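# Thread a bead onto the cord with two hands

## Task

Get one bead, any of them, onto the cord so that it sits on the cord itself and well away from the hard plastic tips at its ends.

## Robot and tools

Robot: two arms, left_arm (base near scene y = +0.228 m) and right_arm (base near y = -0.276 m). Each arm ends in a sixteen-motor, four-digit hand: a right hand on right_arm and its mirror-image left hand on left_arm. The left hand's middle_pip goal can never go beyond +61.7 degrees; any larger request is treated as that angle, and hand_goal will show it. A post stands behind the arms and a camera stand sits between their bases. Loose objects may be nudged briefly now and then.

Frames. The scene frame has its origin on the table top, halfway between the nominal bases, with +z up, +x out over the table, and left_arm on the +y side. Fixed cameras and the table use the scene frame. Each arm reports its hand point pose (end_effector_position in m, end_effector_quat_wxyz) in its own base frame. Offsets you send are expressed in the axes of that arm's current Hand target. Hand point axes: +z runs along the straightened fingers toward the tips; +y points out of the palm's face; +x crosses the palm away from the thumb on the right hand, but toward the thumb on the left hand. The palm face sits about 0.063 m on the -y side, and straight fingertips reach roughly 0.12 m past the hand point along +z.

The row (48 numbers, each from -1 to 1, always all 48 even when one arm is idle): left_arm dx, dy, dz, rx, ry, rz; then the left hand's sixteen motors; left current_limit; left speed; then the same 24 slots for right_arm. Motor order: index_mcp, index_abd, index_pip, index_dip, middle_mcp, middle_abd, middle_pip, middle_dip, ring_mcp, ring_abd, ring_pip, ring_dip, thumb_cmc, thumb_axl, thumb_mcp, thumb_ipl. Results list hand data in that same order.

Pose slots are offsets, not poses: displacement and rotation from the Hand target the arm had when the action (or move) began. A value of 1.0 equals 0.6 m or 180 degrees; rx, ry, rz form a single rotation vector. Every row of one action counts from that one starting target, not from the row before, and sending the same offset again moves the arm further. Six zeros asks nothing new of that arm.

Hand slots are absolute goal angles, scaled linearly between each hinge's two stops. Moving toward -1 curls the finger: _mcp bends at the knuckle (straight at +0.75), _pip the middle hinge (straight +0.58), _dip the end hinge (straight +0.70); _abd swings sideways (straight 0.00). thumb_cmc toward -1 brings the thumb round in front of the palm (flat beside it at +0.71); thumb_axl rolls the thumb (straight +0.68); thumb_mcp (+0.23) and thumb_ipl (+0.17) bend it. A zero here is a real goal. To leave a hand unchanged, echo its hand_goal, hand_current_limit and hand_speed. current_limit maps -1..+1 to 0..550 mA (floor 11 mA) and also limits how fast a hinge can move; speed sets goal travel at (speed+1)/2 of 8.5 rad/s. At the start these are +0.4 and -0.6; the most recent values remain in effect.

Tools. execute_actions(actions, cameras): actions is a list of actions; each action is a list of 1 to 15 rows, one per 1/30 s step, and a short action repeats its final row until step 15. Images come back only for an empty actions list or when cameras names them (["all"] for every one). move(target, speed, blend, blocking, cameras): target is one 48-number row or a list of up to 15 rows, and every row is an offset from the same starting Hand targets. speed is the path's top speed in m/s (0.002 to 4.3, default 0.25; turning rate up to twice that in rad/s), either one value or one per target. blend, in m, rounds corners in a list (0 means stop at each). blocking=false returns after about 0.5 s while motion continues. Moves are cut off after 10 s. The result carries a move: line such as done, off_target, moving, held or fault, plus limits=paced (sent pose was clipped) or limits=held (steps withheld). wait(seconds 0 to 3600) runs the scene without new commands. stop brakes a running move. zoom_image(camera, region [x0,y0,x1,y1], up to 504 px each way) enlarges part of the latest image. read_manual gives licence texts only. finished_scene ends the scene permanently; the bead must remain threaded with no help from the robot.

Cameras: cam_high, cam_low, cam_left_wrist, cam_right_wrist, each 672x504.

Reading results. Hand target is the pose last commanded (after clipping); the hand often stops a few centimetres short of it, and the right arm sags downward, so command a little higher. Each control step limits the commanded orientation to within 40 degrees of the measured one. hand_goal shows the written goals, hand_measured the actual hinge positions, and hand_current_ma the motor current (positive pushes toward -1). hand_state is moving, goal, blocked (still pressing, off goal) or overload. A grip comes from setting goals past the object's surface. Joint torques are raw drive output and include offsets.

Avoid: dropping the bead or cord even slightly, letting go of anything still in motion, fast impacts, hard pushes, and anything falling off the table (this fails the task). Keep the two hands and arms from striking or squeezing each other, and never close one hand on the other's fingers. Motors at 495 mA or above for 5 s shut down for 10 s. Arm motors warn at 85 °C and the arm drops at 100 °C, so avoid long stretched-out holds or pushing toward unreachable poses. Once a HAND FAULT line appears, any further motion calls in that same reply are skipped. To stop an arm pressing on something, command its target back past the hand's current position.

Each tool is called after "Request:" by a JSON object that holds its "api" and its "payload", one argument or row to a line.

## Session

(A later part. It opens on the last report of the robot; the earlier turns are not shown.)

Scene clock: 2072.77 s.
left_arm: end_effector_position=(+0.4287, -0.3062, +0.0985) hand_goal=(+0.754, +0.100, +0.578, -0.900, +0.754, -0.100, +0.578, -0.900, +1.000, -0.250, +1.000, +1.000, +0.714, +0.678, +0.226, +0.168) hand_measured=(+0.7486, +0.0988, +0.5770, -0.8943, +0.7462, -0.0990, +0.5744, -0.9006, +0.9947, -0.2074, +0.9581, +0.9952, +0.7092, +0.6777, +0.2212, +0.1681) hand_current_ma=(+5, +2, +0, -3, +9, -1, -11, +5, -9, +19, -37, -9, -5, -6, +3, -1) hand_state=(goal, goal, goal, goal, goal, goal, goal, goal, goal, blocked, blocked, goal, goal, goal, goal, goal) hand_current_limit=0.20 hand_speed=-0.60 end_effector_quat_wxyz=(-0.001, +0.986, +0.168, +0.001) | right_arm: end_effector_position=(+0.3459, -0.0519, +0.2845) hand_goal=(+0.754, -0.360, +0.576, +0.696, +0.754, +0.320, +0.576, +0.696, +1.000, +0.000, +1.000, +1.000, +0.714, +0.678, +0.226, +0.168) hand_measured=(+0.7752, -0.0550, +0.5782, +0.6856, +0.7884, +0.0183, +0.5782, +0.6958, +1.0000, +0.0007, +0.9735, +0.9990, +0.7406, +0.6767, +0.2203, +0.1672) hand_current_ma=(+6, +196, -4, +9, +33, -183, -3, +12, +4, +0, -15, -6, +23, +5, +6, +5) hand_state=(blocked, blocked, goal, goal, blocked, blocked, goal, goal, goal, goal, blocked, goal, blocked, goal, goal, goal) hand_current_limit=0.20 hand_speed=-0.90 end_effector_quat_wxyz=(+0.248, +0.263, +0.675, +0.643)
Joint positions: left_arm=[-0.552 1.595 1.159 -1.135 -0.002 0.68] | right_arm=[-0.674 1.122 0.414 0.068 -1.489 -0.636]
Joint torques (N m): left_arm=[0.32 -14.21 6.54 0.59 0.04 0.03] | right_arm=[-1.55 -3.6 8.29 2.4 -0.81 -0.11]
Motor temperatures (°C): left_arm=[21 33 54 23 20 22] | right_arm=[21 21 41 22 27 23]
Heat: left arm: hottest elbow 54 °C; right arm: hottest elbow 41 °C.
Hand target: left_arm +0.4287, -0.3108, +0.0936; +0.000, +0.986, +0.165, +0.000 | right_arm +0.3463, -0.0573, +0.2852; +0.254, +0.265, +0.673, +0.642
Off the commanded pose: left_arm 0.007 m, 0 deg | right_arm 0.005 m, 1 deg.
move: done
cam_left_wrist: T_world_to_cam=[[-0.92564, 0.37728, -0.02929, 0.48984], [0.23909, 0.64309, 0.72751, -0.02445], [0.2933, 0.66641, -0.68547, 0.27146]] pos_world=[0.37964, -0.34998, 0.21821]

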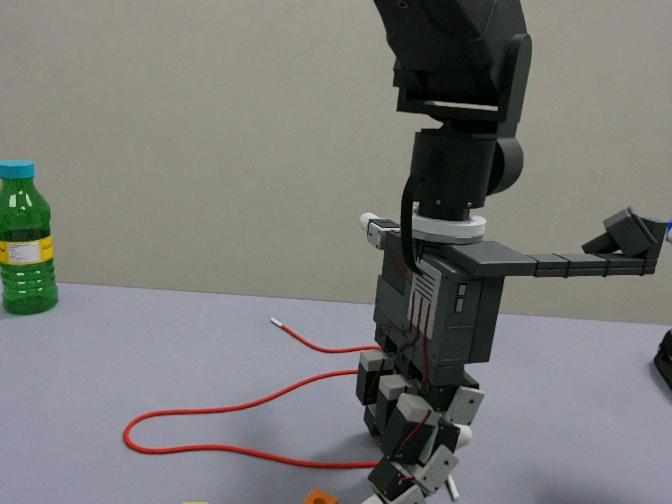

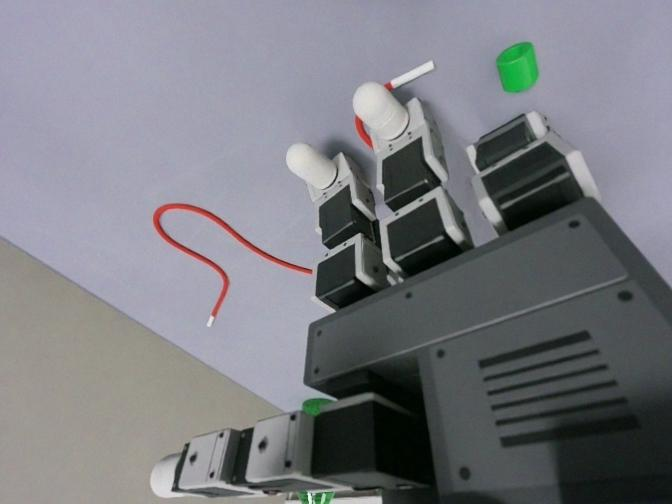

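Request:
{"api": "move", "payload": {
  "target": [
    [0.003,0,0.026,0,0,0, 0.754,0.1,0.577,-0.9,0.754,-0.1,0.577,-0.9,1,-0.25,1,1,0.714,0.678,0.226,0.168,0.4,-0.6, 0,0,0,0,0,0, 0.754,-0.36,0.576,0.696,0.754,0.32,0.576,0.696,1,0,1,1,0.714,0.678,0.226,0.168,0.2,-0.9]
  ],
  "speed": 0.03
}}

Request:
{"api": "move", "payload": {
  "target": [
    [0.0,0,0.013,0,0,0, 0.754,0.1,0.577,-0.9,0.754,-0.1,0.577,-0.9,1,-0.25,1,1,0.714,0.678,0.226,0.168,0.4,-0.6, 0,0,0,0,0,0, 0.754,-0.36,0.576,0.696,0.754,0.32,0.576,0.696,1,0,1,1,0.714,0.678,0.226,0.168,0.2,-0.9]
  ],
  "speed": 0.03,
  "cameras": ["cam_low","cam_left_wrist"]
}}

Request:
{"api": "zoom_image", "payload": {
  "camera": "cam_left_wrist",
  "region": [290, 30, 460, 220]
}}

Request:
{"api": "zoom_image", "payload": {
  "camera": "cam_low",
  "region": [340, 364, 480, 504]
}}

Scene clock: 2086.67 s.
left_arm: end_effector_position=(+0.4313, -0.3079, +0.0901) hand_goal=(+0.754, +0.100, +0.578, -0.900, +0.754, -0.100, +0.578, -0.900, +1.000, -0.250, +1.000, +1.000, +0.714, +0.678, +0.226, +0.168) hand_measured=(+0.7595, +0.0886, +0.5834, -0.8943, +0.7498, -0.1019, +0.5821, -0.8993, +0.9935, -0.2059, +0.9581, +0.9952, +0.7104, +0.6777, +0.2212, +0.1672) hand_current_ma=(+0, +1, +0, -1, +11, +2, -6, +3, -8, +17, -34, -4, -5, -9, +2, -5) hand_state=(goal, goal, goal, goal, goal, goal, goal, goal, goal, blocked, blocked, goal, goal, goal, goal, goal) hand_current_limit=0.40 hand_speed=-0.60 end_effector_quat_wxyz=(+0.003, +0.986, +0.168, +0.005) | right_arm: end_effector_position=(+0.3459, -0.0519, +0.2845) hand_goal=(+0.754, -0.360, +0.576, +0.696, +0.754, +0.320, +0.576, +0.696, +1.000, +0.000, +1.000, +1.000, +0.714, +0.678, +0.226, +0.168) hand_measured=(+0.7752, -0.0550, +0.5782, +0.6856, +0.7896, +0.0183, +0.5782, +0.6958, +1.0000, +0.0007, +0.9735, +0.9990, +0.7393, +0.6777, +0.2203, +0.1672) hand_current_ma=(+17, +199, -4, -1, +28, -185, -3, +14, -4, +2, -10, +4, +4, -4, +5, -10) hand_state=(blocked, blocked, goal, goal, blocked, blocked, goal, goal, goal, goal, blocked, goal, blocked, goal, goal, goal) hand_current_limit=0.20 hand_speed=-0.90 end_effector_quat_wxyz=(+0.248, +0.263, +0.675, +0.643)
Joint positions: left_arm=[-0.552 1.607 1.146 -1.099 -0.002 0.68] | right_arm=[-0.674 1.122 0.414 0.068 -1.489 -0.636]
Joint torques (N m): left_arm=[0.56 -13.33 6.04 0.81 0.04 0.06] | right_arm=[-1.55 -3.55 8.28 2.41 -0.81 -0.11]
Heat: left arm: hottest elbow 51 °C; right arm: hottest elbow 41 °C.
Hand target: left_arm +0.4304, -0.3102, +0.0781; +0.000, +0.986, +0.165, +0.000 | right_arm +0.3463, -0.0573, +0.2852; +0.254, +0.265, +0.673, +0.642
Off the commanded pose: left_arm 0.012 m, 1 deg | right_arm 0.005 m, 1 deg.
move: off_target (left_arm)

Scene clock: 2087.20 s.
left_arm: end_effector_position=(+0.4322, -0.3085, +0.0896) hand_goal=(+0.754, +0.100, +0.578, -0.900, +0.754, -0.100, +0.578, -0.900, +1.000, -0.250, +1.000, +1.000, +0.714, +0.678, +0.226, +0.168) hand_measured=(+0.7667, +0.0827, +0.5834, -0.8943, +0.7607, -0.1107, +0.5834, -0.8981, +0.9935, -0.2074, +0.9593, +0.9952, +0.7092, +0.6777, +0.2212, +0.1681) hand_current_ma=(+8, +1, +6, -2, +13, -2, -8, +8, -10, +19, -42, -5, -4, -7, +2, -1) hand_state=(goal, goal, goal, goal, goal, goal, goal, goal, goal, blocked, blocked, goal, goal, goal, goal, goal) hand_current_limit=0.40 hand_speed=-0.60 end_effector_quat_wxyz=(+0.005, +0.986, +0.168, +0.007) | right_arm: end_effector_position=(+0.3459, -0.0519, +0.2845) hand_goal=(+0.754, -0.360, +0.576, +0.696, +0.754, +0.320, +0.576, +0.696, +1.000, +0.000, +1.000, +1.000, +0.714, +0.678, +0.226, +0.168) hand_measured=(+0.7752, -0.0535, +0.5782, +0.6856, +0.7896, +0.0197, +0.5782, +0.6958, +0.9995, +0.0007, +0.9735, +0.9990, +0.7406, +0.6777, +0.2212, +0.1681) hand_current_ma=(+13, +201, -2, +1, +24, -186, -9, +12, -4, +6, +0, -13, +17, +5, +3, -8) hand_state=(blocked, blocked, goal, goal, blocked, blocked, goal, goal, goal, goal, blocked, goal, blocked, goal, goal, goal) hand_current_limit=0.20 hand_speed=-0.90 end_effector_quat_wxyz=(+0.248, +0.263, +0.675, +0.643)
Joint positions: left_arm=[-0.552 1.607 1.143 -1.089 -0.002 0.68] | right_arm=[-0.674 1.122 0.414 0.068 -1.489 -0.636]
Joint torques (N m): left_arm=[0.56 -12.51 5.42 1.29 0.01 0.06] | right_arm=[-1.55 -3.6 8.27 2.4 -0.81 -0.11]
Heat: left arm: hottest elbow 51 °C; right arm: hottest elbow 41 °C.
Hand target: left_arm +0.4303, -0.3102, +0.0702; +0.000, +0.986, +0.165, +0.000 | right_arm +0.3463, -0.0573, +0.2852; +0.254, +0.265, +0.673, +0.642
Off the commanded pose: left_arm 0.019 m, 1 deg | right_arm 0.005 m, 1 deg.
move: off_target (left_arm)
cam_left_wrist: T_world_to_cam=[[-0.92506, 0.37693, -0.04683, 0.49497], [0.22822, 0.65014, 0.72472, -0.01029], [0.30361, 0.65973, -0.68744, 0.2595]] pos_world=[0.38144, -0.35108, 0.20903]

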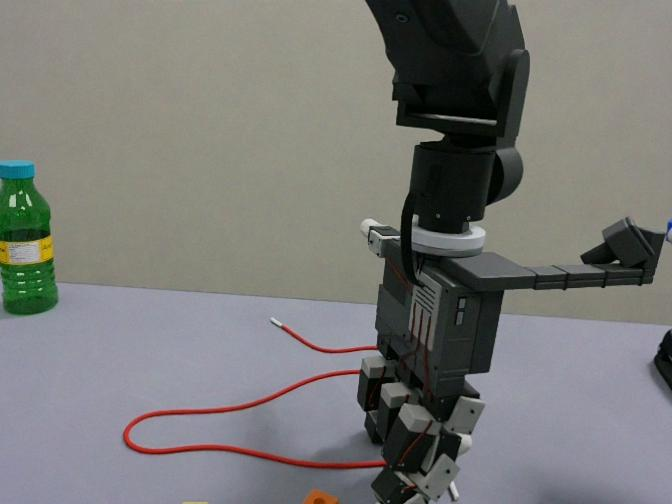

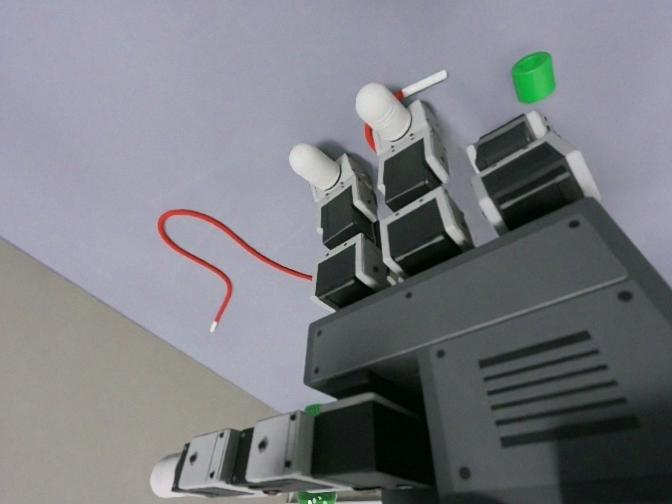

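Scaled by 2.653 from the camera's image (finer frame: 960x720).

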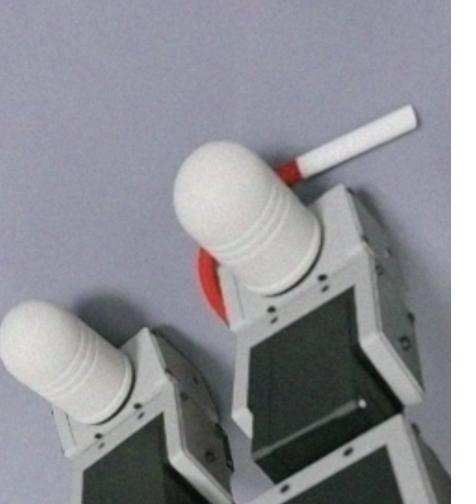

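Scaled by 3.600 from the camera's image (finer frame: 960x720).

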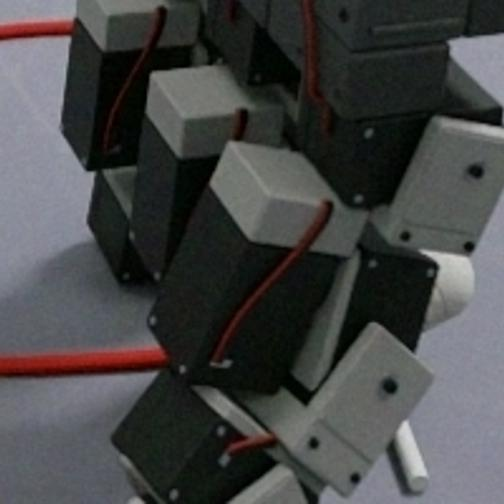

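Request:
{"api": "move", "payload": {
  "target": [
    [0.0,0,-0.009,0,0,0, 0.754,-0.05,0.577,-0.9,0.754,0.05,0.577,-0.9,1,-0.25,1,1,0.714,0.678,0.226,0.168,0.4,-0.92, 0,0,0,0,0,0, 0.754,-0.36,0.576,0.696,0.754,0.32,0.576,0.696,1,0,1,1,0.714,0.678,0.226,0.168,0.2,-0.9]
  ],
  "speed": 0.02,
  "cameras": ["cam_low","cam_left_wrist"]
}}

Request:
{"api": "zoom_image", "payload": {
  "camera": "cam_left_wrist",
  "region": [290, 30, 460, 220]
}}

Request:
{"api": "zoom_image", "payload": {
  "camera": "cam_low",
  "region": [340, 364, 480, 504]
}}

Scene clock: 2104.27 s.
left_arm: end_effector_position=(+0.4335, -0.3093, +0.0897) hand_goal=(+0.754, -0.050, +0.578, -0.900, +0.754, +0.050, +0.578, -0.900, +1.000, -0.250, +1.000, +1.000, +0.714, +0.678, +0.226, +0.168) hand_measured=(+0.7547, -0.0125, +0.5834, -0.8943, +0.7498, +0.0300, +0.5782, -0.8993, +0.9983, -0.2103, +0.9593, +1.0000, +0.7104, +0.6767, +0.2212, +0.1681) hand_current_ma=(+2, +12, -4, -5, +9, +0, -8, +3, -9, +19, -36, -3, +1, -8, +5, -3) hand_state=(goal, blocked, goal, goal, goal, blocked, goal, goal, goal, blocked, blocked, goal, goal, goal, goal, goal) hand_current_limit=0.40 hand_speed=-0.92 end_effector_quat_wxyz=(+0.007, +0.986, +0.168, +0.009) | right_arm: end_effector_position=(+0.3459, -0.0519, +0.2845) hand_goal=(+0.754, -0.360, +0.576, +0.696, +0.754, +0.320, +0.576, +0.696, +1.000, +0.000, +1.000, +1.000, +0.714, +0.678, +0.226, +0.168) hand_measured=(+0.7752, -0.0535, +0.5782, +0.6856, +0.7884, +0.0183, +0.5782, +0.6958, +0.9995, +0.0007, +0.9735, +0.9990, +0.7406, +0.6767, +0.2203, +0.1681) hand_current_ma=(+19, +199, -13, +6, +24, -183, +0, +1, -2, +5, -16, +5, +0, -2, -5, -7) hand_state=(blocked, blocked, goal, goal, blocked, blocked, goal, goal, goal, goal, blocked, goal, blocked, goal, goal, goal) hand_current_limit=0.20 hand_speed=-0.90 end_effector_quat_wxyz=(+0.248, +0.263, +0.675, +0.643)
Joint positions: left_arm=[-0.552 1.608 1.143 -1.083 -0.002 0.68] | right_arm=[-0.674 1.122 0.414 0.068 -1.489 -0.636]
Joint torques (N m): left_arm=[0.56 -13.16 5.98 0.43 0.03 0.06] | right_arm=[-1.55 -3.55 8.27 2.39 -0.82 -0.11]
Motor temperatures (°C): left_arm=[21 33 47 23 20 22] | right_arm=[21 21 41 22 27 23]
Heat: left arm: hottest elbow 47 °C; right arm: hottest elbow 41 °C.
Hand target: left_arm +0.4304, -0.3102, +0.0756; +0.000, +0.986, +0.165, +0.000 | right_arm +0.3463, -0.0573, +0.2852; +0.254, +0.265, +0.673, +0.642
Off the commanded pose: left_arm 0.015 m, 1 deg | right_arm 0.005 m, 1 deg.
move: off_target (left_arm)
cam_left_wrist: T_world_to_cam=[[-0.92482, 0.37681, -0.05215, 0.49679], [0.22489, 0.65216, 0.72395, -0.00799], [0.3068, 0.6578, -0.68788, 0.25782]] pos_world=[0.38214, -0.35158, 0.20904]

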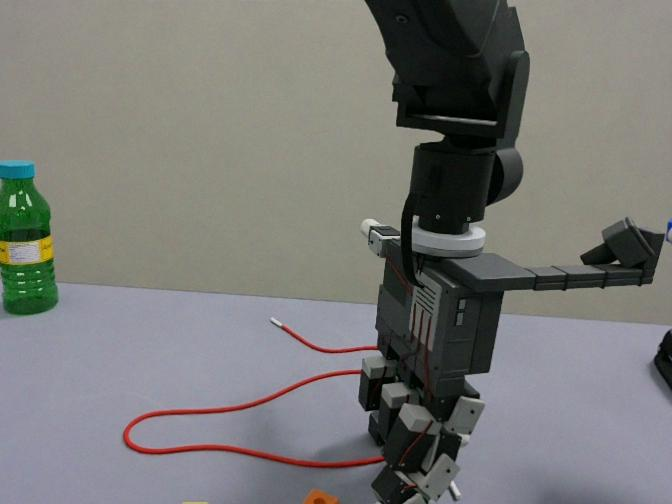

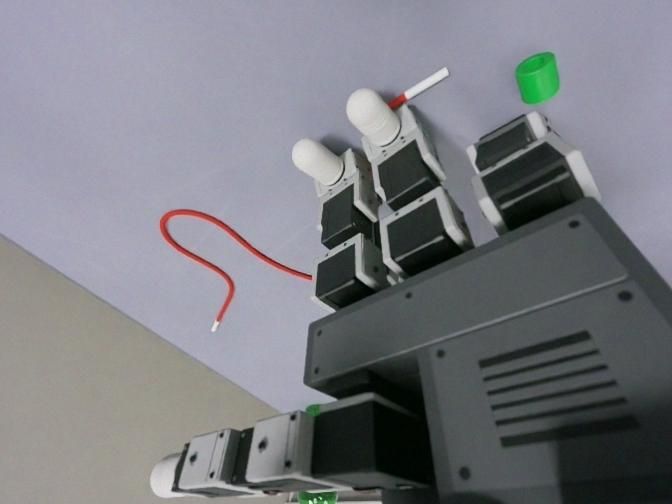

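Scaled by 2.653 from the camera's image (finer frame: 960x720).

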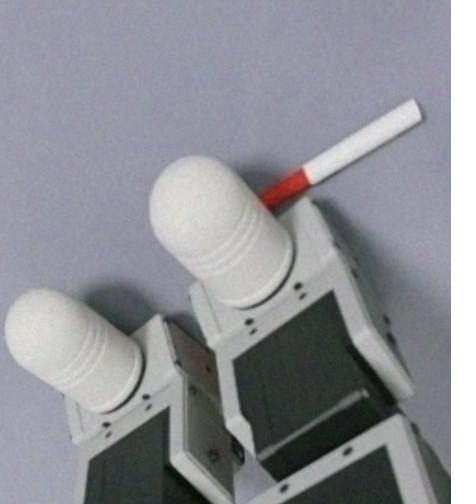

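Scaled by 3.600 from the camera's image (finer frame: 960x720).

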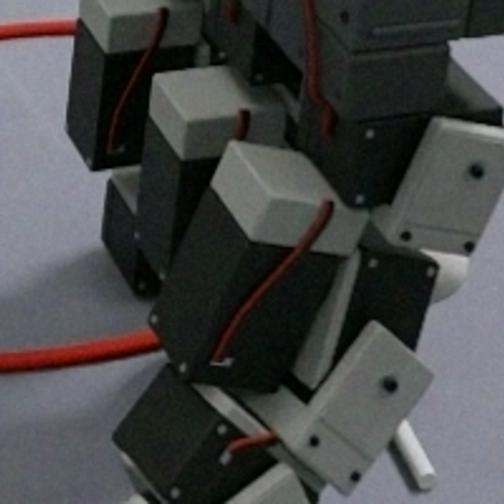

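Request:
{"api": "move", "payload": {
  "target": [
    [0.0,0,-0.0001,0,0,0, 0.754,-0.2,0.577,-0.9,0.754,0.2,0.577,-0.9,1,-0.25,1,1,0.714,0.678,0.226,0.168,0.4,-0.92, 0,0,0,0,0,0, 0.754,-0.36,0.576,0.696,0.754,0.32,0.576,0.696,1,0,1,1,0.714,0.678,0.226,0.168,0.2,-0.9]
  ],
  "speed": 0.02,
  "cameras": ["cam_low","cam_left_wrist"]
}}

Request:
{"api": "zoom_image", "payload": {
  "camera": "cam_left_wrist",
  "region": [290, 30, 460, 220]
}}

Request:
{"api": "zoom_image", "payload": {
  "camera": "cam_low",
  "region": [340, 364, 480, 504]
}}

Scene clock: 2113.70 s.
left_arm: end_effector_position=(+0.4335, -0.3093, +0.0897) hand_goal=(+0.754, -0.200, +0.578, -0.900, +0.754, +0.200, +0.578, -0.900, +1.000, -0.250, +1.000, +1.000, +0.714, +0.678, +0.226, +0.168) hand_measured=(+0.7583, -0.0506, +0.5834, -0.8943, +0.7511, +0.0710, +0.5821, -0.8993, +0.9959, -0.2103, +0.9581, +0.9990, +0.7092, +0.6777, +0.2212, +0.1681) hand_current_ma=(-1, +146, +3, -6, +9, -106, -9, +1, -10, +20, -37, -6, -4, -6, +3, -1) hand_state=(goal, blocked, goal, goal, goal, blocked, goal, goal, goal, blocked, blocked, goal, goal, goal, goal, goal) hand_current_limit=0.40 hand_speed=-0.92 end_effector_quat_wxyz=(+0.007, +0.986, +0.168, +0.009) | right_arm: end_effector_position=(+0.3459, -0.0519, +0.2845) hand_goal=(+0.754, -0.360, +0.576, +0.696, +0.754, +0.320, +0.576, +0.696, +1.000, +0.000, +1.000, +1.000, +0.714, +0.678, +0.226, +0.168) hand_measured=(+0.7752, -0.0535, +0.5782, +0.6856, +0.7896, +0.0183, +0.5782, +0.6958, +1.0000, +0.0007, +0.9735, +0.9990, +0.7393, +0.6777, +0.2212, +0.1681) hand_current_ma=(+19, +194, -7, +13, +18, -186, -11, -3, +9, +5, -9, -16, +7, -3, +2, +0) hand_state=(blocked, blocked, goal, goal, blocked, blocked, goal, goal, goal, goal, blocked, goal, blocked, goal, goal, goal) hand_current_limit=0.20 hand_speed=-0.90 end_effector_quat_wxyz=(+0.248, +0.263, +0.675, +0.643)
Joint positions: left_arm=[-0.552 1.608 1.143 -1.083 -0.002 0.68] | right_arm=[-0.674 1.122 0.414 0.068 -1.489 -0.636]
Joint torques (N m): left_arm=[0.56 -13.16 5.98 0.42 0.03 0.06] | right_arm=[-1.55 -3.6 8.28 2.43 -0.81 -0.11]
Heat: left arm: hottest elbow 46 °C; right arm: hottest elbow 41 °C.
Hand target: left_arm +0.4304, -0.3102, +0.0757; +0.000, +0.986, +0.165, +0.000 | right_arm +0.3463, -0.0573, +0.2852; +0.254, +0.265, +0.673, +0.642
Off the commanded pose: left_arm 0.014 m, 1 deg | right_arm 0.005 m, 1 deg.
move: off_target (left_arm)
cam_left_wrist: T_world_to_cam=[[-0.92482, 0.37681, -0.05215, 0.49679], [0.22489, 0.65216, 0.72395, -0.00799], [0.3068, 0.6578, -0.68788, 0.25782]] pos_world=[0.38214, -0.35158, 0.20904]

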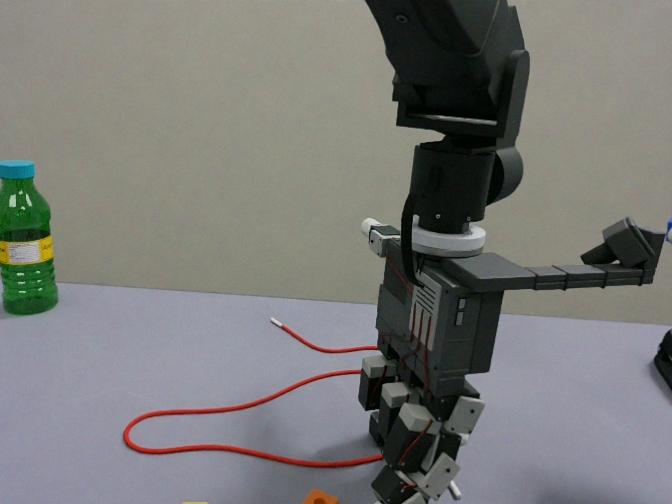

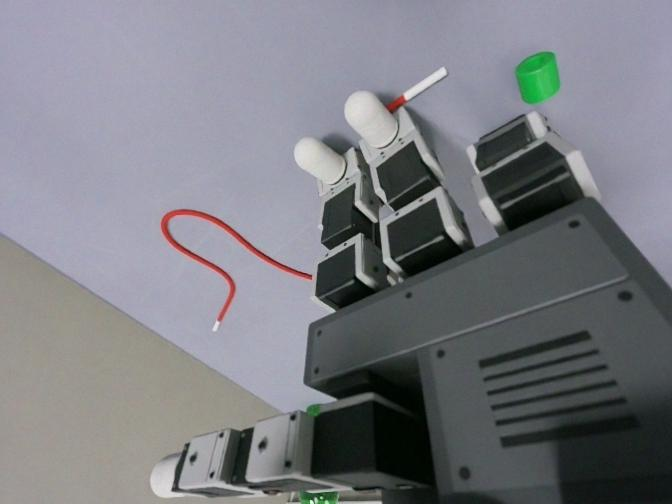

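Scaled by 2.653 from the camera's image (finer frame: 960x720).

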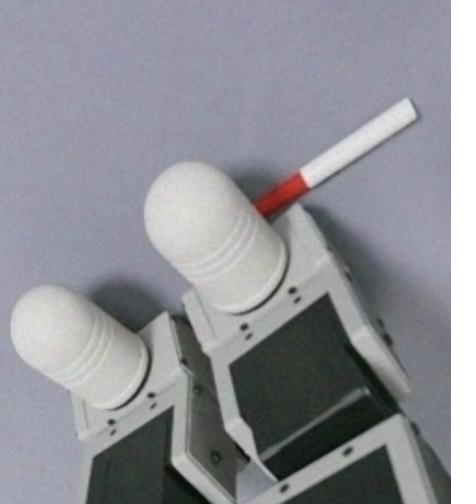

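Scaled by 3.600 from the camera's image (finer frame: 960x720).

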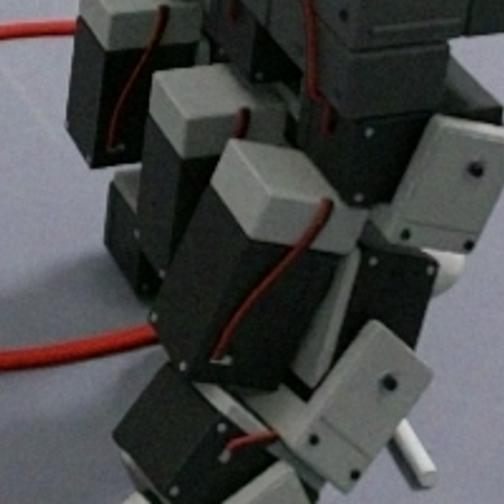

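Request:
{"api": "move", "payload": {
  "target": [
    [0.0,0,-0.0001,0,0,0, 0.754,-0.32,0.577,-0.9,0.754,0.32,0.577,-0.9,1,-0.25,1,1,0.714,0.678,0.226,0.168,0.3,-0.92, 0,0,0,0,0,0, 0.754,-0.36,0.576,0.696,0.754,0.32,0.576,0.696,1,0,1,1,0.714,0.678,0.226,0.168,0.2,-0.9]
  ],
  "speed": 0.02,
  "cameras": []
}}

Request:
{"api": "move", "payload": {
  "target": [
    [0.0,0,-0.14,0,0,0, 0.754,-0.32,0.577,-0.9,0.754,0.32,0.577,-0.9,1,-0.25,1,1,0.714,0.678,0.226,0.168,0.3,-0.92, 0,0,0,0,0,0, 0.754,-0.36,0.576,0.696,0.754,0.32,0.576,0.696,1,0,1,1,0.714,0.678,0.226,0.168,0.2,-0.9]
  ],
  "speed": 0.06,
  "cameras": ["cam_low","cam_left_wrist"]
}}

Request:
{"api": "zoom_image", "payload": {
  "camera": "cam_low",
  "region": [340, 364, 480, 504]
}}

Scene clock: 2127.67 s.
left_arm: end_effector_position=(+0.4335, -0.3093, +0.0897) hand_goal=(+0.754, -0.320, +0.578, -0.900, +0.754, +0.320, +0.578, -0.900, +1.000, -0.250, +1.000, +1.000, +0.714, +0.678, +0.226, +0.168) hand_measured=(+0.7583, -0.0711, +0.5834, -0.8943, +0.7511, +0.1120, +0.5821, -0.8981, +0.9959, -0.2088, +0.9593, +0.9965, +0.7092, +0.6777, +0.2212, +0.1672) hand_current_ma=(+4, +335, -3, -2, +14, -247, -9, +1, -9, +18, -40, -5, -4, -4, +4, +1) hand_state=(goal, blocked, goal, goal, goal, blocked, goal, goal, goal, blocked, blocked, goal, goal, goal, goal, goal) hand_current_limit=0.30 hand_speed=-0.92 end_effector_quat_wxyz=(+0.007, +0.986, +0.168, +0.009) | right_arm: end_effector_position=(+0.3459, -0.0519, +0.2845) hand_goal=(+0.754, -0.360, +0.576, +0.696, +0.754, +0.320, +0.576, +0.696, +1.000, +0.000, +1.000, +1.000, +0.714, +0.678, +0.226, +0.168) hand_measured=(+0.7764, -0.0535, +0.5782, +0.6856, +0.7884, +0.0183, +0.5782, +0.6958, +1.0000, +0.0007, +0.9735, +0.9977, +0.7393, +0.6777, +0.2203, +0.1681) hand_current_ma=(+17, +204, +3, +11, +34, -184, -6, +5, -1, +15, -5, -1, +0, +0, -1, -10) hand_state=(blocked, blocked, goal, goal, blocked, blocked, goal, goal, goal, goal, blocked, goal, blocked, goal, goal, goal) hand_current_limit=0.20 hand_speed=-0.90 end_effector_quat_wxyz=(+0.248, +0.263, +0.675, +0.643)
Joint positions: left_arm=[-0.552 1.608 1.143 -1.083 -0.002 0.68] | right_arm=[-0.674 1.122 0.414 0.068 -1.489 -0.636]
Joint torques (N m): left_arm=[0.5 -13.16 6.01 0.43 0.03 0.06] | right_arm=[-1.49 -3.55 8.31 2.41 -0.81 -0.11]
Heat: left arm: hottest elbow 45 °C; right arm: hottest elbow 41 °C.
Hand target: left_arm +0.4304, -0.3102, +0.0757; +0.000, +0.986, +0.165, +0.000 | right_arm +0.3463, -0.0573, +0.2852; +0.254, +0.265, +0.673, +0.642
Off the commanded pose: left_arm 0.014 m, 1 deg | right_arm 0.005 m, 1 deg.
move: off_target (left_arm)

Scene clock: 2129.63 s.
left_arm: end_effector_position=(+0.4196, -0.3007, +0.1304) hand_goal=(+0.754, -0.320, +0.578, -0.900, +0.754, +0.320, +0.578, -0.900, +1.000, -0.250, +1.000, +1.000, +0.714, +0.678, +0.226, +0.168) hand_measured=(+0.7486, -0.0696, +0.5821, -0.8943, +0.7462, +0.1135, +0.5731, -0.8981, +0.9959, -0.2103, +0.9593, +0.9952, +0.7092, +0.6777, +0.2222, +0.1681) hand_current_ma=(-2, +336, -1, -5, +9, -239, -8, +3, -11, +16, -37, -6, -4, -7, -2, -2) hand_state=(goal, blocked, goal, goal, goal, blocked, goal, goal, goal, blocked, blocked, goal, goal, goal, goal, goal) hand_current_limit=0.30 hand_speed=-0.92 end_effector_quat_wxyz=(-0.019, +0.985, +0.168, -0.021) | right_arm: end_effector_position=(+0.3459, -0.0519, +0.2845) hand_goal=(+0.754, -0.360, +0.576, +0.696, +0.754, +0.320, +0.576, +0.696, +1.000, +0.000, +1.000, +1.000, +0.714, +0.678, +0.226, +0.168) hand_measured=(+0.7752, -0.0550, +0.5782, +0.6856, +0.7884, +0.0183, +0.5782, +0.6958, +0.9995, +0.0007, +0.9735, +0.9990, +0.7393, +0.6777, +0.2203, +0.1672) hand_current_ma=(+19, +189, -3, +3, +27, -187, -9, +10, +8, +5, -20, -14, +13, -3, +2, +0) hand_state=(blocked, blocked, goal, goal, blocked, blocked, goal, goal, goal, goal, blocked, goal, blocked, goal, goal, goal) hand_current_limit=0.20 hand_speed=-0.90 end_effector_quat_wxyz=(+0.248, +0.263, +0.675, +0.643)
Joint positions: left_arm=[-0.552 1.568 1.228 -1.288 -0.002 0.68] | right_arm=[-0.674 1.122 0.414 0.068 -1.489 -0.636]
Joint torques (N m): left_arm=[0.56 -17.03 9.87 -0.54 0.03 0.06] | right_arm=[-1.55 -3.6 8.28 2.41 -0.81 -0.11]
Heat: left arm: hottest elbow 45 °C; right arm: hottest elbow 41 °C.
Hand target: left_arm +0.4304, -0.3102, +0.1598; +0.000, +0.986, +0.165, +0.000 | right_arm +0.3463, -0.0573, +0.2852; +0.254, +0.265, +0.673, +0.642
Off the commanded pose: left_arm 0.033 m, 3 deg | right_arm 0.005 m, 1 deg.
move: off_target (left_arm)
cam_left_wrist: T_world_to_cam=[[-0.92571, 0.37727, 0.02686, 0.47305], [0.27461, 0.62158, 0.73364, -0.07119], [0.26008, 0.68652, -0.67901, 0.31151]] pos_world=[0.37644, -0.34808, 0.25104]

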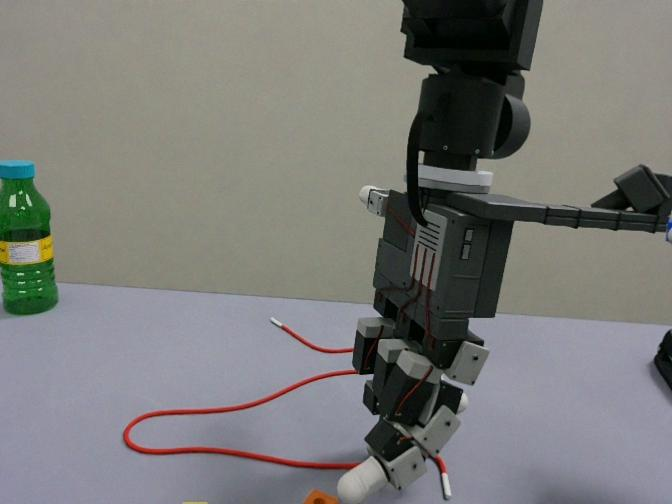

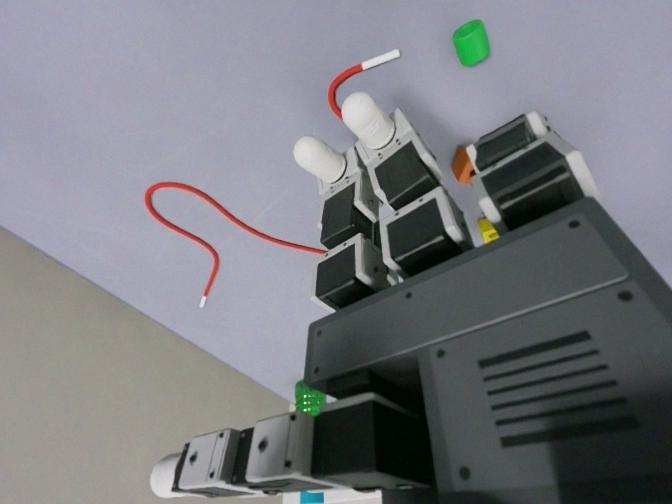

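Scaled by 3.600 from the camera's image (finer frame: 960x720).

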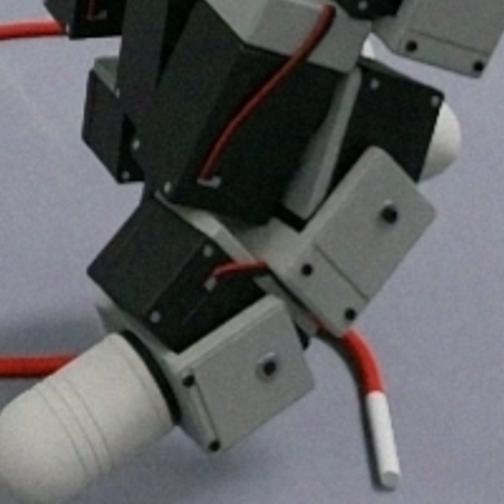

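Request:
{"api": "move", "payload": {
  "target": [
    [0.0,-0.05,-0.03,0,0,0, 0.754,0.1,0.577,-0.62,0.754,-0.1,0.577,-0.62,-0.207,0,-0.883,-0.029,0.714,0.678,0.226,0.168,0.2,-0.4, 0,0,0,0,0,0, 0.754,-0.36,0.576,0.696,0.754,0.32,0.576,0.696,1,0,1,1,0.714,0.678,0.226,0.168,0.2,-0.9]
  ],
  "speed": 0.06,
  "cameras": ["cam_low","cam_left_wrist"]
}}

Request:
{"api": "zoom_image", "payload": {
  "camera": "cam_left_wrist",
  "region": [260, 0, 480, 250]
}}

Request:
{"api": "zoom_image", "payload": {
  "camera": "cam_low",
  "region": [280, 324, 480, 504]
}}

Scene clock: 2195.03 s.
left_arm: end_effector_position=(+0.4172, -0.2827, +0.1615) hand_goal=(+0.754, +0.100, +0.578, -0.620, +0.754, -0.100, +0.578, -0.620, -0.206, +0.000, -0.882, -0.028, +0.714, +0.678, +0.226, +0.168) hand_measured=(+0.7498, +0.1062, +0.5808, -0.6152, +0.7462, -0.0960, +0.5731, -0.6165, -0.1932, +0.0080, -0.8832, -0.0330, +0.7092, +0.6777, +0.2212, +0.1672) hand_current_ma=(+2, +0, +2, -6, +5, +6, -7, +6, -7, +1, -4, -6, -5, -6, +5, -2) hand_state=(goal, goal, goal, goal, goal, goal, goal, goal, goal, goal, goal, goal, goal, goal, goal, goal) hand_current_limit=0.20 hand_speed=-0.40 end_effector_quat_wxyz=(-0.009, +0.986, +0.166, -0.010) | right_arm: end_effector_position=(+0.3459, -0.0519, +0.2845) hand_goal=(+0.754, -0.360, +0.576, +0.696, +0.754, +0.320, +0.576, +0.696, +1.000, +0.000, +1.000, +1.000, +0.714, +0.678, +0.226, +0.168) hand_measured=(+0.7752, -0.0550, +0.5782, +0.6856, +0.7896, +0.0197, +0.5782, +0.6958, +1.0000, +0.0007, +0.9735, +0.9977, +0.7393, +0.6777, +0.2203, +0.1672) hand_current_ma=(+21, +193, -3, +11, +28, -189, -12, +2, +5, +2, -15, -3, +10, +4, +2, +3) hand_state=(blocked, blocked, goal, goal, blocked, blocked, goal, goal, goal, goal, blocked, goal, blocked, goal, goal, goal) hand_current_limit=0.20 hand_speed=-0.90 end_effector_quat_wxyz=(+0.248, +0.263, +0.675, +0.643)
Joint positions: left_arm=[-0.518 1.499 1.228 -1.328 -0.002 0.719] | right_arm=[-0.674 1.122 0.414 0.068 -1.489 -0.636]
Joint torques (N m): left_arm=[1.26 -16.21 8.09 -0.29 0.07 0.12] | right_arm=[-1.55 -3.49 8.29 2.4 -0.81 -0.11]
Heat: left arm: hottest elbow 47 °C; right arm: hottest elbow 40 °C.
Hand target: left_arm +0.4207, -0.2818, +0.1777; +0.000, +0.986, +0.165, +0.000 | right_arm +0.3463, -0.0573, +0.2852; +0.254, +0.265, +0.673, +0.642
Off the commanded pose: left_arm 0.017 m, 2 deg | right_arm 0.005 m, 1 deg.
move: off_target (left_arm)
cam_left_wrist: T_world_to_cam=[[-0.92427, 0.38172, -0.00182, 0.46843], [0.25968, 0.63226, 0.72995, -0.09467], [0.27979, 0.6742, -0.6835, 0.3099]] pos_world=[0.37084, -0.32788, 0.28177]

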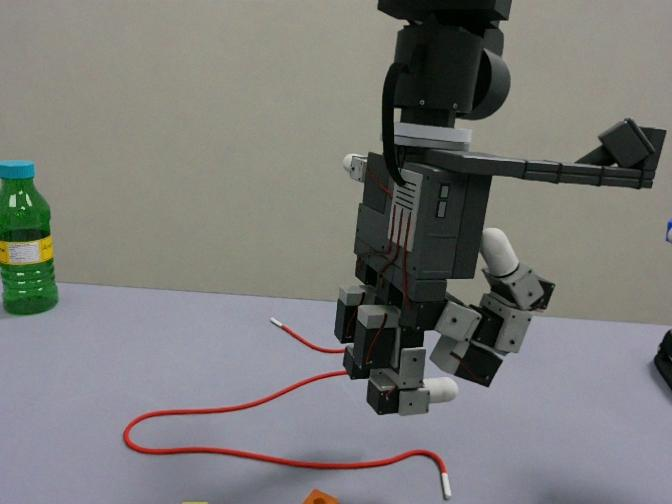

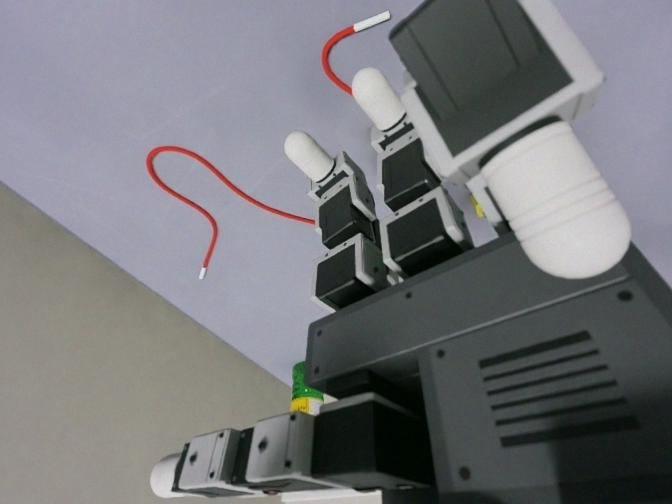

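Scaled by 2.016 from the camera's image (finer frame: 960x720).

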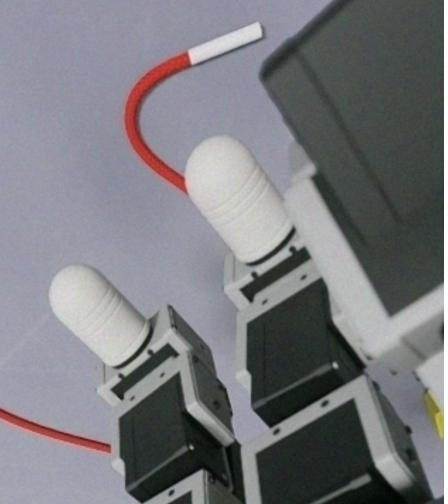

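Scaled by 2.520 from the camera's image (finer frame: 960x720).

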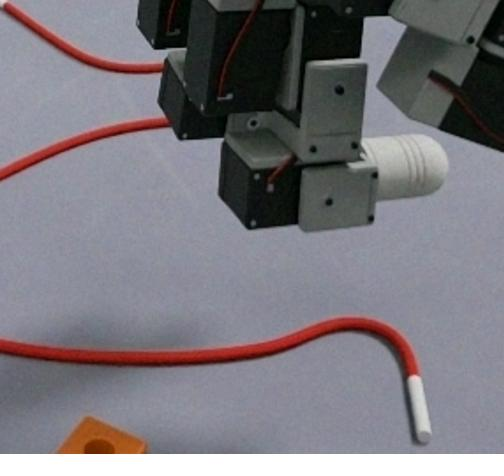

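Request:
{"api": "move", "payload": {
  "target": [
    [-0.009,0.0043,0.1333,0,0,0, 0.754,0.1,0.577,-0.62,0.754,-0.1,0.577,-0.62,-0.207,0,-0.883,-0.029,0.714,0.678,0.226,0.168,0.2,-0.4, 0,0,0,0,0,0, 0.754,-0.36,0.576,0.696,0.754,0.32,0.576,0.696,1,0,1,1,0.714,0.678,0.226,0.168,0.2,-0.9]
  ],
  "speed": 0.06,
  "cameras": ["cam_low","cam_left_wrist"]
}}

Request:
{"api": "zoom_image", "payload": {
  "camera": "cam_left_wrist",
  "region": [260, 0, 480, 250]
}}

Request:
{"api": "zoom_image", "payload": {
  "camera": "cam_low",
  "region": [300, 364, 440, 504]
}}

Scene clock: 2230.43 s.
left_arm: end_effector_position=(+0.4157, -0.2819, +0.1023) hand_goal=(+0.754, +0.100, +0.578, -0.620, +0.754, -0.100, +0.578, -0.620, -0.206, +0.000, -0.882, -0.028, +0.714, +0.678, +0.226, +0.168) hand_measured=(+0.7498, +0.1062, +0.5808, -0.6140, +0.7462, -0.0960, +0.5744, -0.6165, -0.1932, +0.0080, -0.8832, -0.0330, +0.7104, +0.6777, +0.2212, +0.1672) hand_current_ma=(+6, +2, -3, -2, +5, +0, -8, +4, -4, +6, -6, -2, -4, -7, +7, -1) hand_state=(goal, goal, goal, goal, goal, goal, goal, goal, goal, goal, goal, goal, goal, goal, goal, goal) hand_current_limit=0.20 hand_speed=-0.40 end_effector_quat_wxyz=(-0.001, +0.986, +0.166, +0.001) | right_arm: end_effector_position=(+0.3459, -0.0519, +0.2845) hand_goal=(+0.754, -0.360, +0.576, +0.696, +0.754, +0.320, +0.576, +0.696, +1.000, +0.000, +1.000, +1.000, +0.714, +0.678, +0.226, +0.168) hand_measured=(+0.7752, -0.0550, +0.5795, +0.6856, +0.7884, +0.0183, +0.5782, +0.6958, +0.9995, +0.0007, +0.9735, +0.9990, +0.7393, +0.6777, +0.2203, +0.1681) hand_current_ma=(+20, +195, -5, +8, +28, -185, -8, +5, -1, +8, -12, -10, +2, +1, +4, -4) hand_state=(blocked, blocked, goal, goal, blocked, blocked, goal, goal, goal, goal, blocked, goal, blocked, goal, goal, goal) hand_current_limit=0.20 hand_speed=-0.90 end_effector_quat_wxyz=(+0.248, +0.263, +0.675, +0.643)
Joint positions: left_arm=[-0.518 1.534 1.098 -1.135 -0.002 0.719] | right_arm=[-0.674 1.122 0.414 0.068 -1.489 -0.636]
Joint torques (N m): left_arm=[0.32 -13.04 6.57 0.9 0.08 -0.02] | right_arm=[-1.55 -3.55 8.29 2.41 -0.81 -0.1]
Heat: left arm: hottest elbow 47 °C; right arm: hottest elbow 40 °C.
Hand target: left_arm +0.4164, -0.2860, +0.0978; +0.000, +0.986, +0.165, +0.000 | right_arm +0.3463, -0.0573, +0.2852; +0.254, +0.265, +0.673, +0.642
Off the commanded pose: left_arm 0.006 m, 0 deg | right_arm 0.005 m, 1 deg.
move: done
cam_left_wrist: T_world_to_cam=[[-0.92376, 0.3819, -0.02872, 0.46927], [0.24279, 0.64197, 0.72727, -0.04157], [0.29618, 0.66485, -0.68575, 0.26015]] pos_world=[0.36654, -0.32549, 0.22211]

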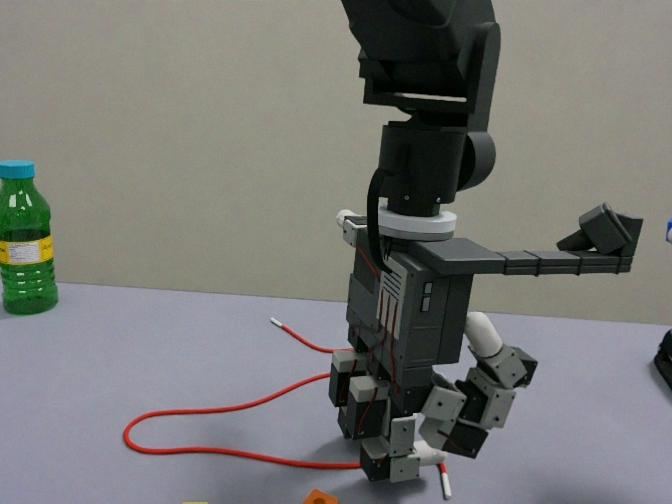

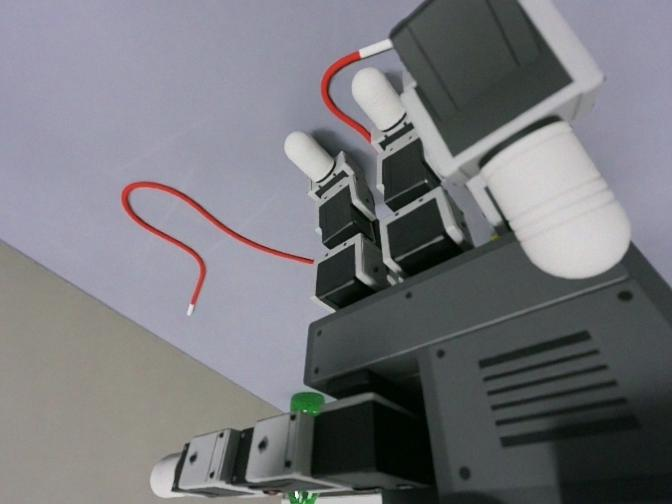

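Scaled by 2.016 from the camera's image (finer frame: 960x720).

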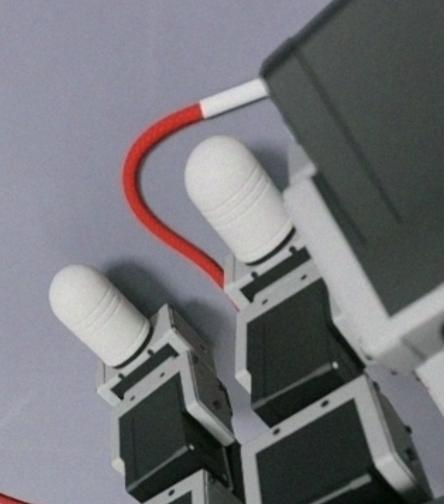

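Scaled by 3.600 from the camera's image (finer frame: 960x720).

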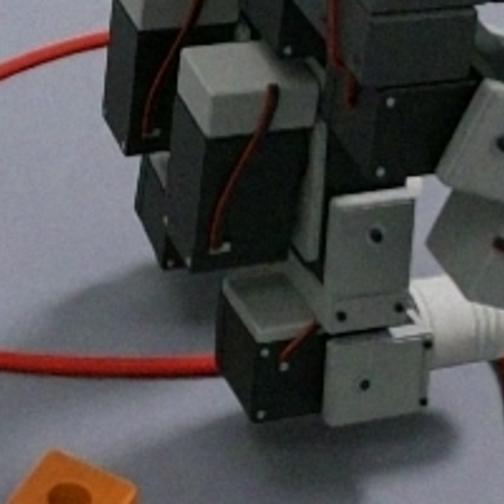

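Request:
{"api": "move", "payload": {
  "target": [
    [0.004,0,0.03,0,0,0, 0.754,0.1,0.577,-0.62,0.754,-0.1,0.577,-0.62,-0.207,0,-0.883,-0.029,0.714,0.678,0.226,0.168,0.2,-0.4, 0,0,0,0,0,0, 0.754,-0.36,0.576,0.696,0.754,0.32,0.576,0.696,1,0,1,1,0.714,0.678,0.226,0.168,0.2,-0.9]
  ],
  "speed": 0.04,
  "cameras": []
}}

Request:
{"api": "move", "payload": {
  "target": [
    [0.0,0,0.01,0,0,0, 0.754,0.1,0.577,-0.62,0.754,-0.1,0.577,-0.62,-0.207,0,-0.883,-0.029,0.714,0.678,0.226,0.168,0.2,-0.4, 0,0,0,0,0,0, 0.754,-0.36,0.576,0.696,0.754,0.32,0.576,0.696,1,0,1,1,0.714,0.678,0.226,0.168,0.2,-0.9]
  ],
  "speed": 0.03,
  "cameras": ["cam_low","cam_left_wrist"]
}}

Request:
{"api": "zoom_image", "payload": {
  "camera": "cam_left_wrist",
  "region": [260, 0, 480, 250]
}}

Request:
{"api": "zoom_image", "payload": {
  "camera": "cam_low",
  "region": [300, 364, 440, 504]
}}

Scene clock: 2249.63 s.
left_arm: end_effector_position=(+0.4179, -0.2829, +0.0876) hand_goal=(+0.754, +0.100, +0.578, -0.620, +0.754, -0.100, +0.578, -0.620, -0.206, +0.000, -0.882, -0.028, +0.714, +0.678, +0.226, +0.168) hand_measured=(+0.7595, +0.0915, +0.5731, -0.6254, +0.7474, -0.0975, +0.5821, -0.6165, -0.1932, +0.0080, -0.8832, -0.0330, +0.7092, +0.6777, +0.2212, +0.1681) hand_current_ma=(+7, -3, -1, -7, +8, +8, -5, +5, -4, +4, -5, -6, -1, -6, +4, -1) hand_state=(goal, goal, goal, goal, goal, goal, goal, goal, goal, goal, goal, goal, goal, goal, goal, goal) hand_current_limit=0.20 hand_speed=-0.40 end_effector_quat_wxyz=(+0.000, +0.986, +0.166, +0.003) | right_arm: end_effector_position=(+0.3459, -0.0519, +0.2845) hand_goal=(+0.754, -0.360, +0.576, +0.696, +0.754, +0.320, +0.576, +0.696, +1.000, +0.000, +1.000, +1.000, +0.714, +0.678, +0.226, +0.168) hand_measured=(+0.7752, -0.0550, +0.5782, +0.6856, +0.7896, +0.0183, +0.5782, +0.6958, +1.0000, +0.0007, +0.9735, +0.9977, +0.7406, +0.6777, +0.2203, +0.1681) hand_current_ma=(+14, +198, -5, +17, +25, -190, -8, +4, +6, +2, -16, +3, +5, +6, +13, +1) hand_state=(blocked, blocked, goal, goal, blocked, blocked, goal, goal, goal, goal, blocked, goal, blocked, goal, goal, goal) hand_current_limit=0.20 hand_speed=-0.90 end_effector_quat_wxyz=(+0.248, +0.263, +0.675, +0.643)
Joint positions: left_arm=[-0.518 1.555 1.078 -1.089 -0.003 0.719] | right_arm=[-0.674 1.122 0.414 0.068 -1.489 -0.636]
Joint torques (N m): left_arm=[0.67 -12.75 6.24 0.81 0.13 0.02] | right_arm=[-1.61 -3.49 8.29 2.4 -0.81 -0.11]
Heat: left arm: hottest elbow 47 °C; right arm: hottest elbow 40 °C.
Hand target: left_arm +0.4186, -0.2852, +0.0797; +0.000, +0.986, +0.165, +0.000 | right_arm +0.3463, -0.0573, +0.2852; +0.254, +0.265, +0.673, +0.642
Off the commanded pose: left_arm 0.008 m, 0 deg | right_arm 0.005 m, 1 deg.
move: done

Scene clock: 2250.17 s.
left_arm: end_effector_position=(+0.4194, -0.2838, +0.0876) hand_goal=(+0.754, +0.100, +0.578, -0.620, +0.754, -0.100, +0.578, -0.620, -0.206, +0.000, -0.882, -0.028, +0.714, +0.678, +0.226, +0.168) hand_measured=(+0.7595, +0.0783, +0.5821, -0.6267, +0.7486, -0.0990, +0.5808, -0.6216, -0.1932, +0.0080, -0.8832, -0.0330, +0.7104, +0.6777, +0.2212, +0.1681) hand_current_ma=(+1, -4, +4, -4, +4, +5, -9, +6, -3, +1, -9, -4, -6, -12, +6, +5) hand_state=(goal, blocked, goal, goal, goal, goal, goal, goal, goal, goal, goal, goal, goal, goal, goal, goal) hand_current_limit=0.20 hand_speed=-0.40 end_effector_quat_wxyz=(+0.003, +0.986, +0.166, +0.006) | right_arm: end_effector_position=(+0.3459, -0.0519, +0.2845) hand_goal=(+0.754, -0.360, +0.576, +0.696, +0.754, +0.320, +0.576, +0.696, +1.000, +0.000, +1.000, +1.000, +0.714, +0.678, +0.226, +0.168) hand_measured=(+0.7752, -0.0550, +0.5795, +0.6856, +0.7884, +0.0183, +0.5782, +0.6958, +1.0000, +0.0007, +0.9735, +0.9990, +0.7393, +0.6767, +0.2203, +0.1681) hand_current_ma=(+13, +187, -8, +6, +22, -187, -18, +10, +13, +12, -13, -1, +10, -5, +8, -1) hand_state=(blocked, blocked, goal, goal, blocked, blocked, goal, goal, goal, goal, blocked, goal, blocked, goal, goal, goal) hand_current_limit=0.20 hand_speed=-0.90 end_effector_quat_wxyz=(+0.248, +0.263, +0.675, +0.643)
Joint positions: left_arm=[-0.518 1.555 1.076 -1.079 -0.003 0.719] | right_arm=[-0.674 1.122 0.414 0.068 -1.489 -0.636]
Joint torques (N m): left_arm=[0.62 -12.1 5.75 1.18 0.13 0.02] | right_arm=[-1.55 -3.55 8.28 2.39 -0.81 -0.11]
Heat: left arm: hottest elbow 47 °C; right arm: hottest elbow 40 °C.
Hand target: left_arm +0.4186, -0.2852, +0.0737; +0.000, +0.986, +0.165, +0.000 | right_arm +0.3463, -0.0573, +0.2852; +0.254, +0.265, +0.673, +0.642
Off the commanded pose: left_arm 0.014 m, 1 deg | right_arm 0.005 m, 1 deg.
move: off_target (left_arm)
cam_left_wrist: T_world_to_cam=[[-0.92335, 0.38165, -0.04213, 0.47387], [0.23389, 0.64607, 0.72656, -0.0256], [0.30451, 0.66102, -0.68581, 0.24564]] pos_world=[0.36874, -0.32669, 0.20703]

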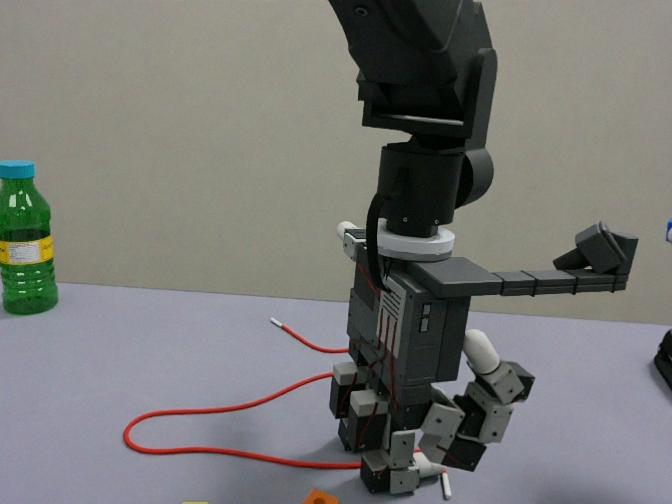

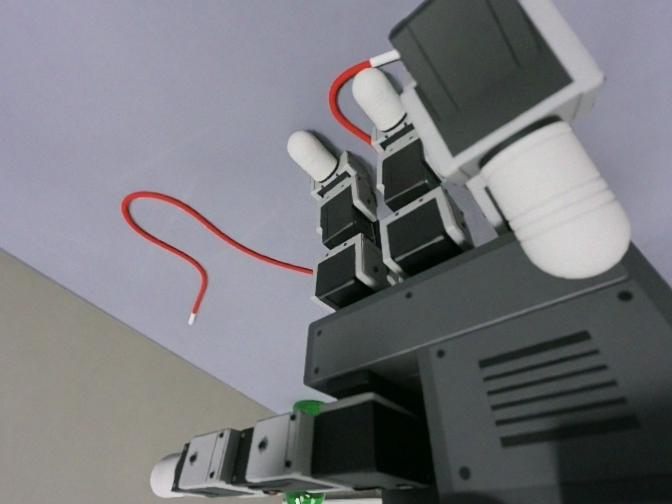

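Scaled by 2.016 from the camera's image (finer frame: 960x720).

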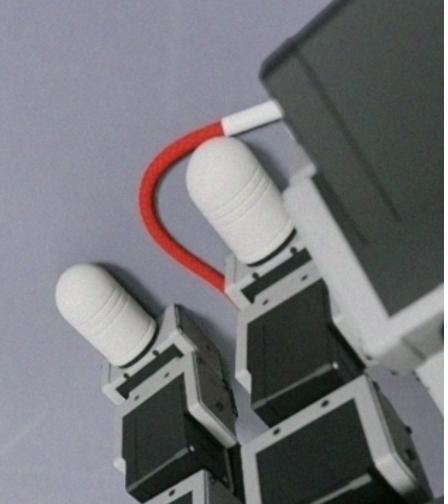

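Scaled by 3.600 from the camera's image (finer frame: 960x720).

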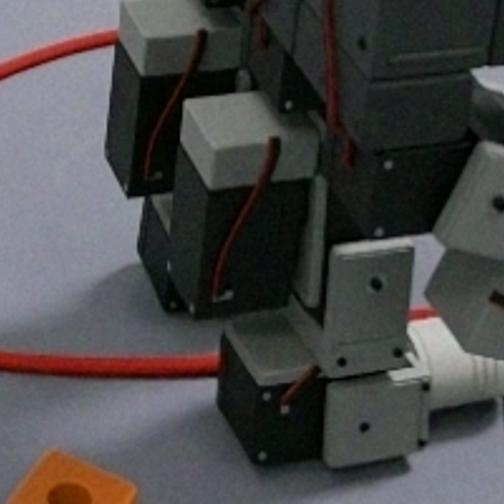

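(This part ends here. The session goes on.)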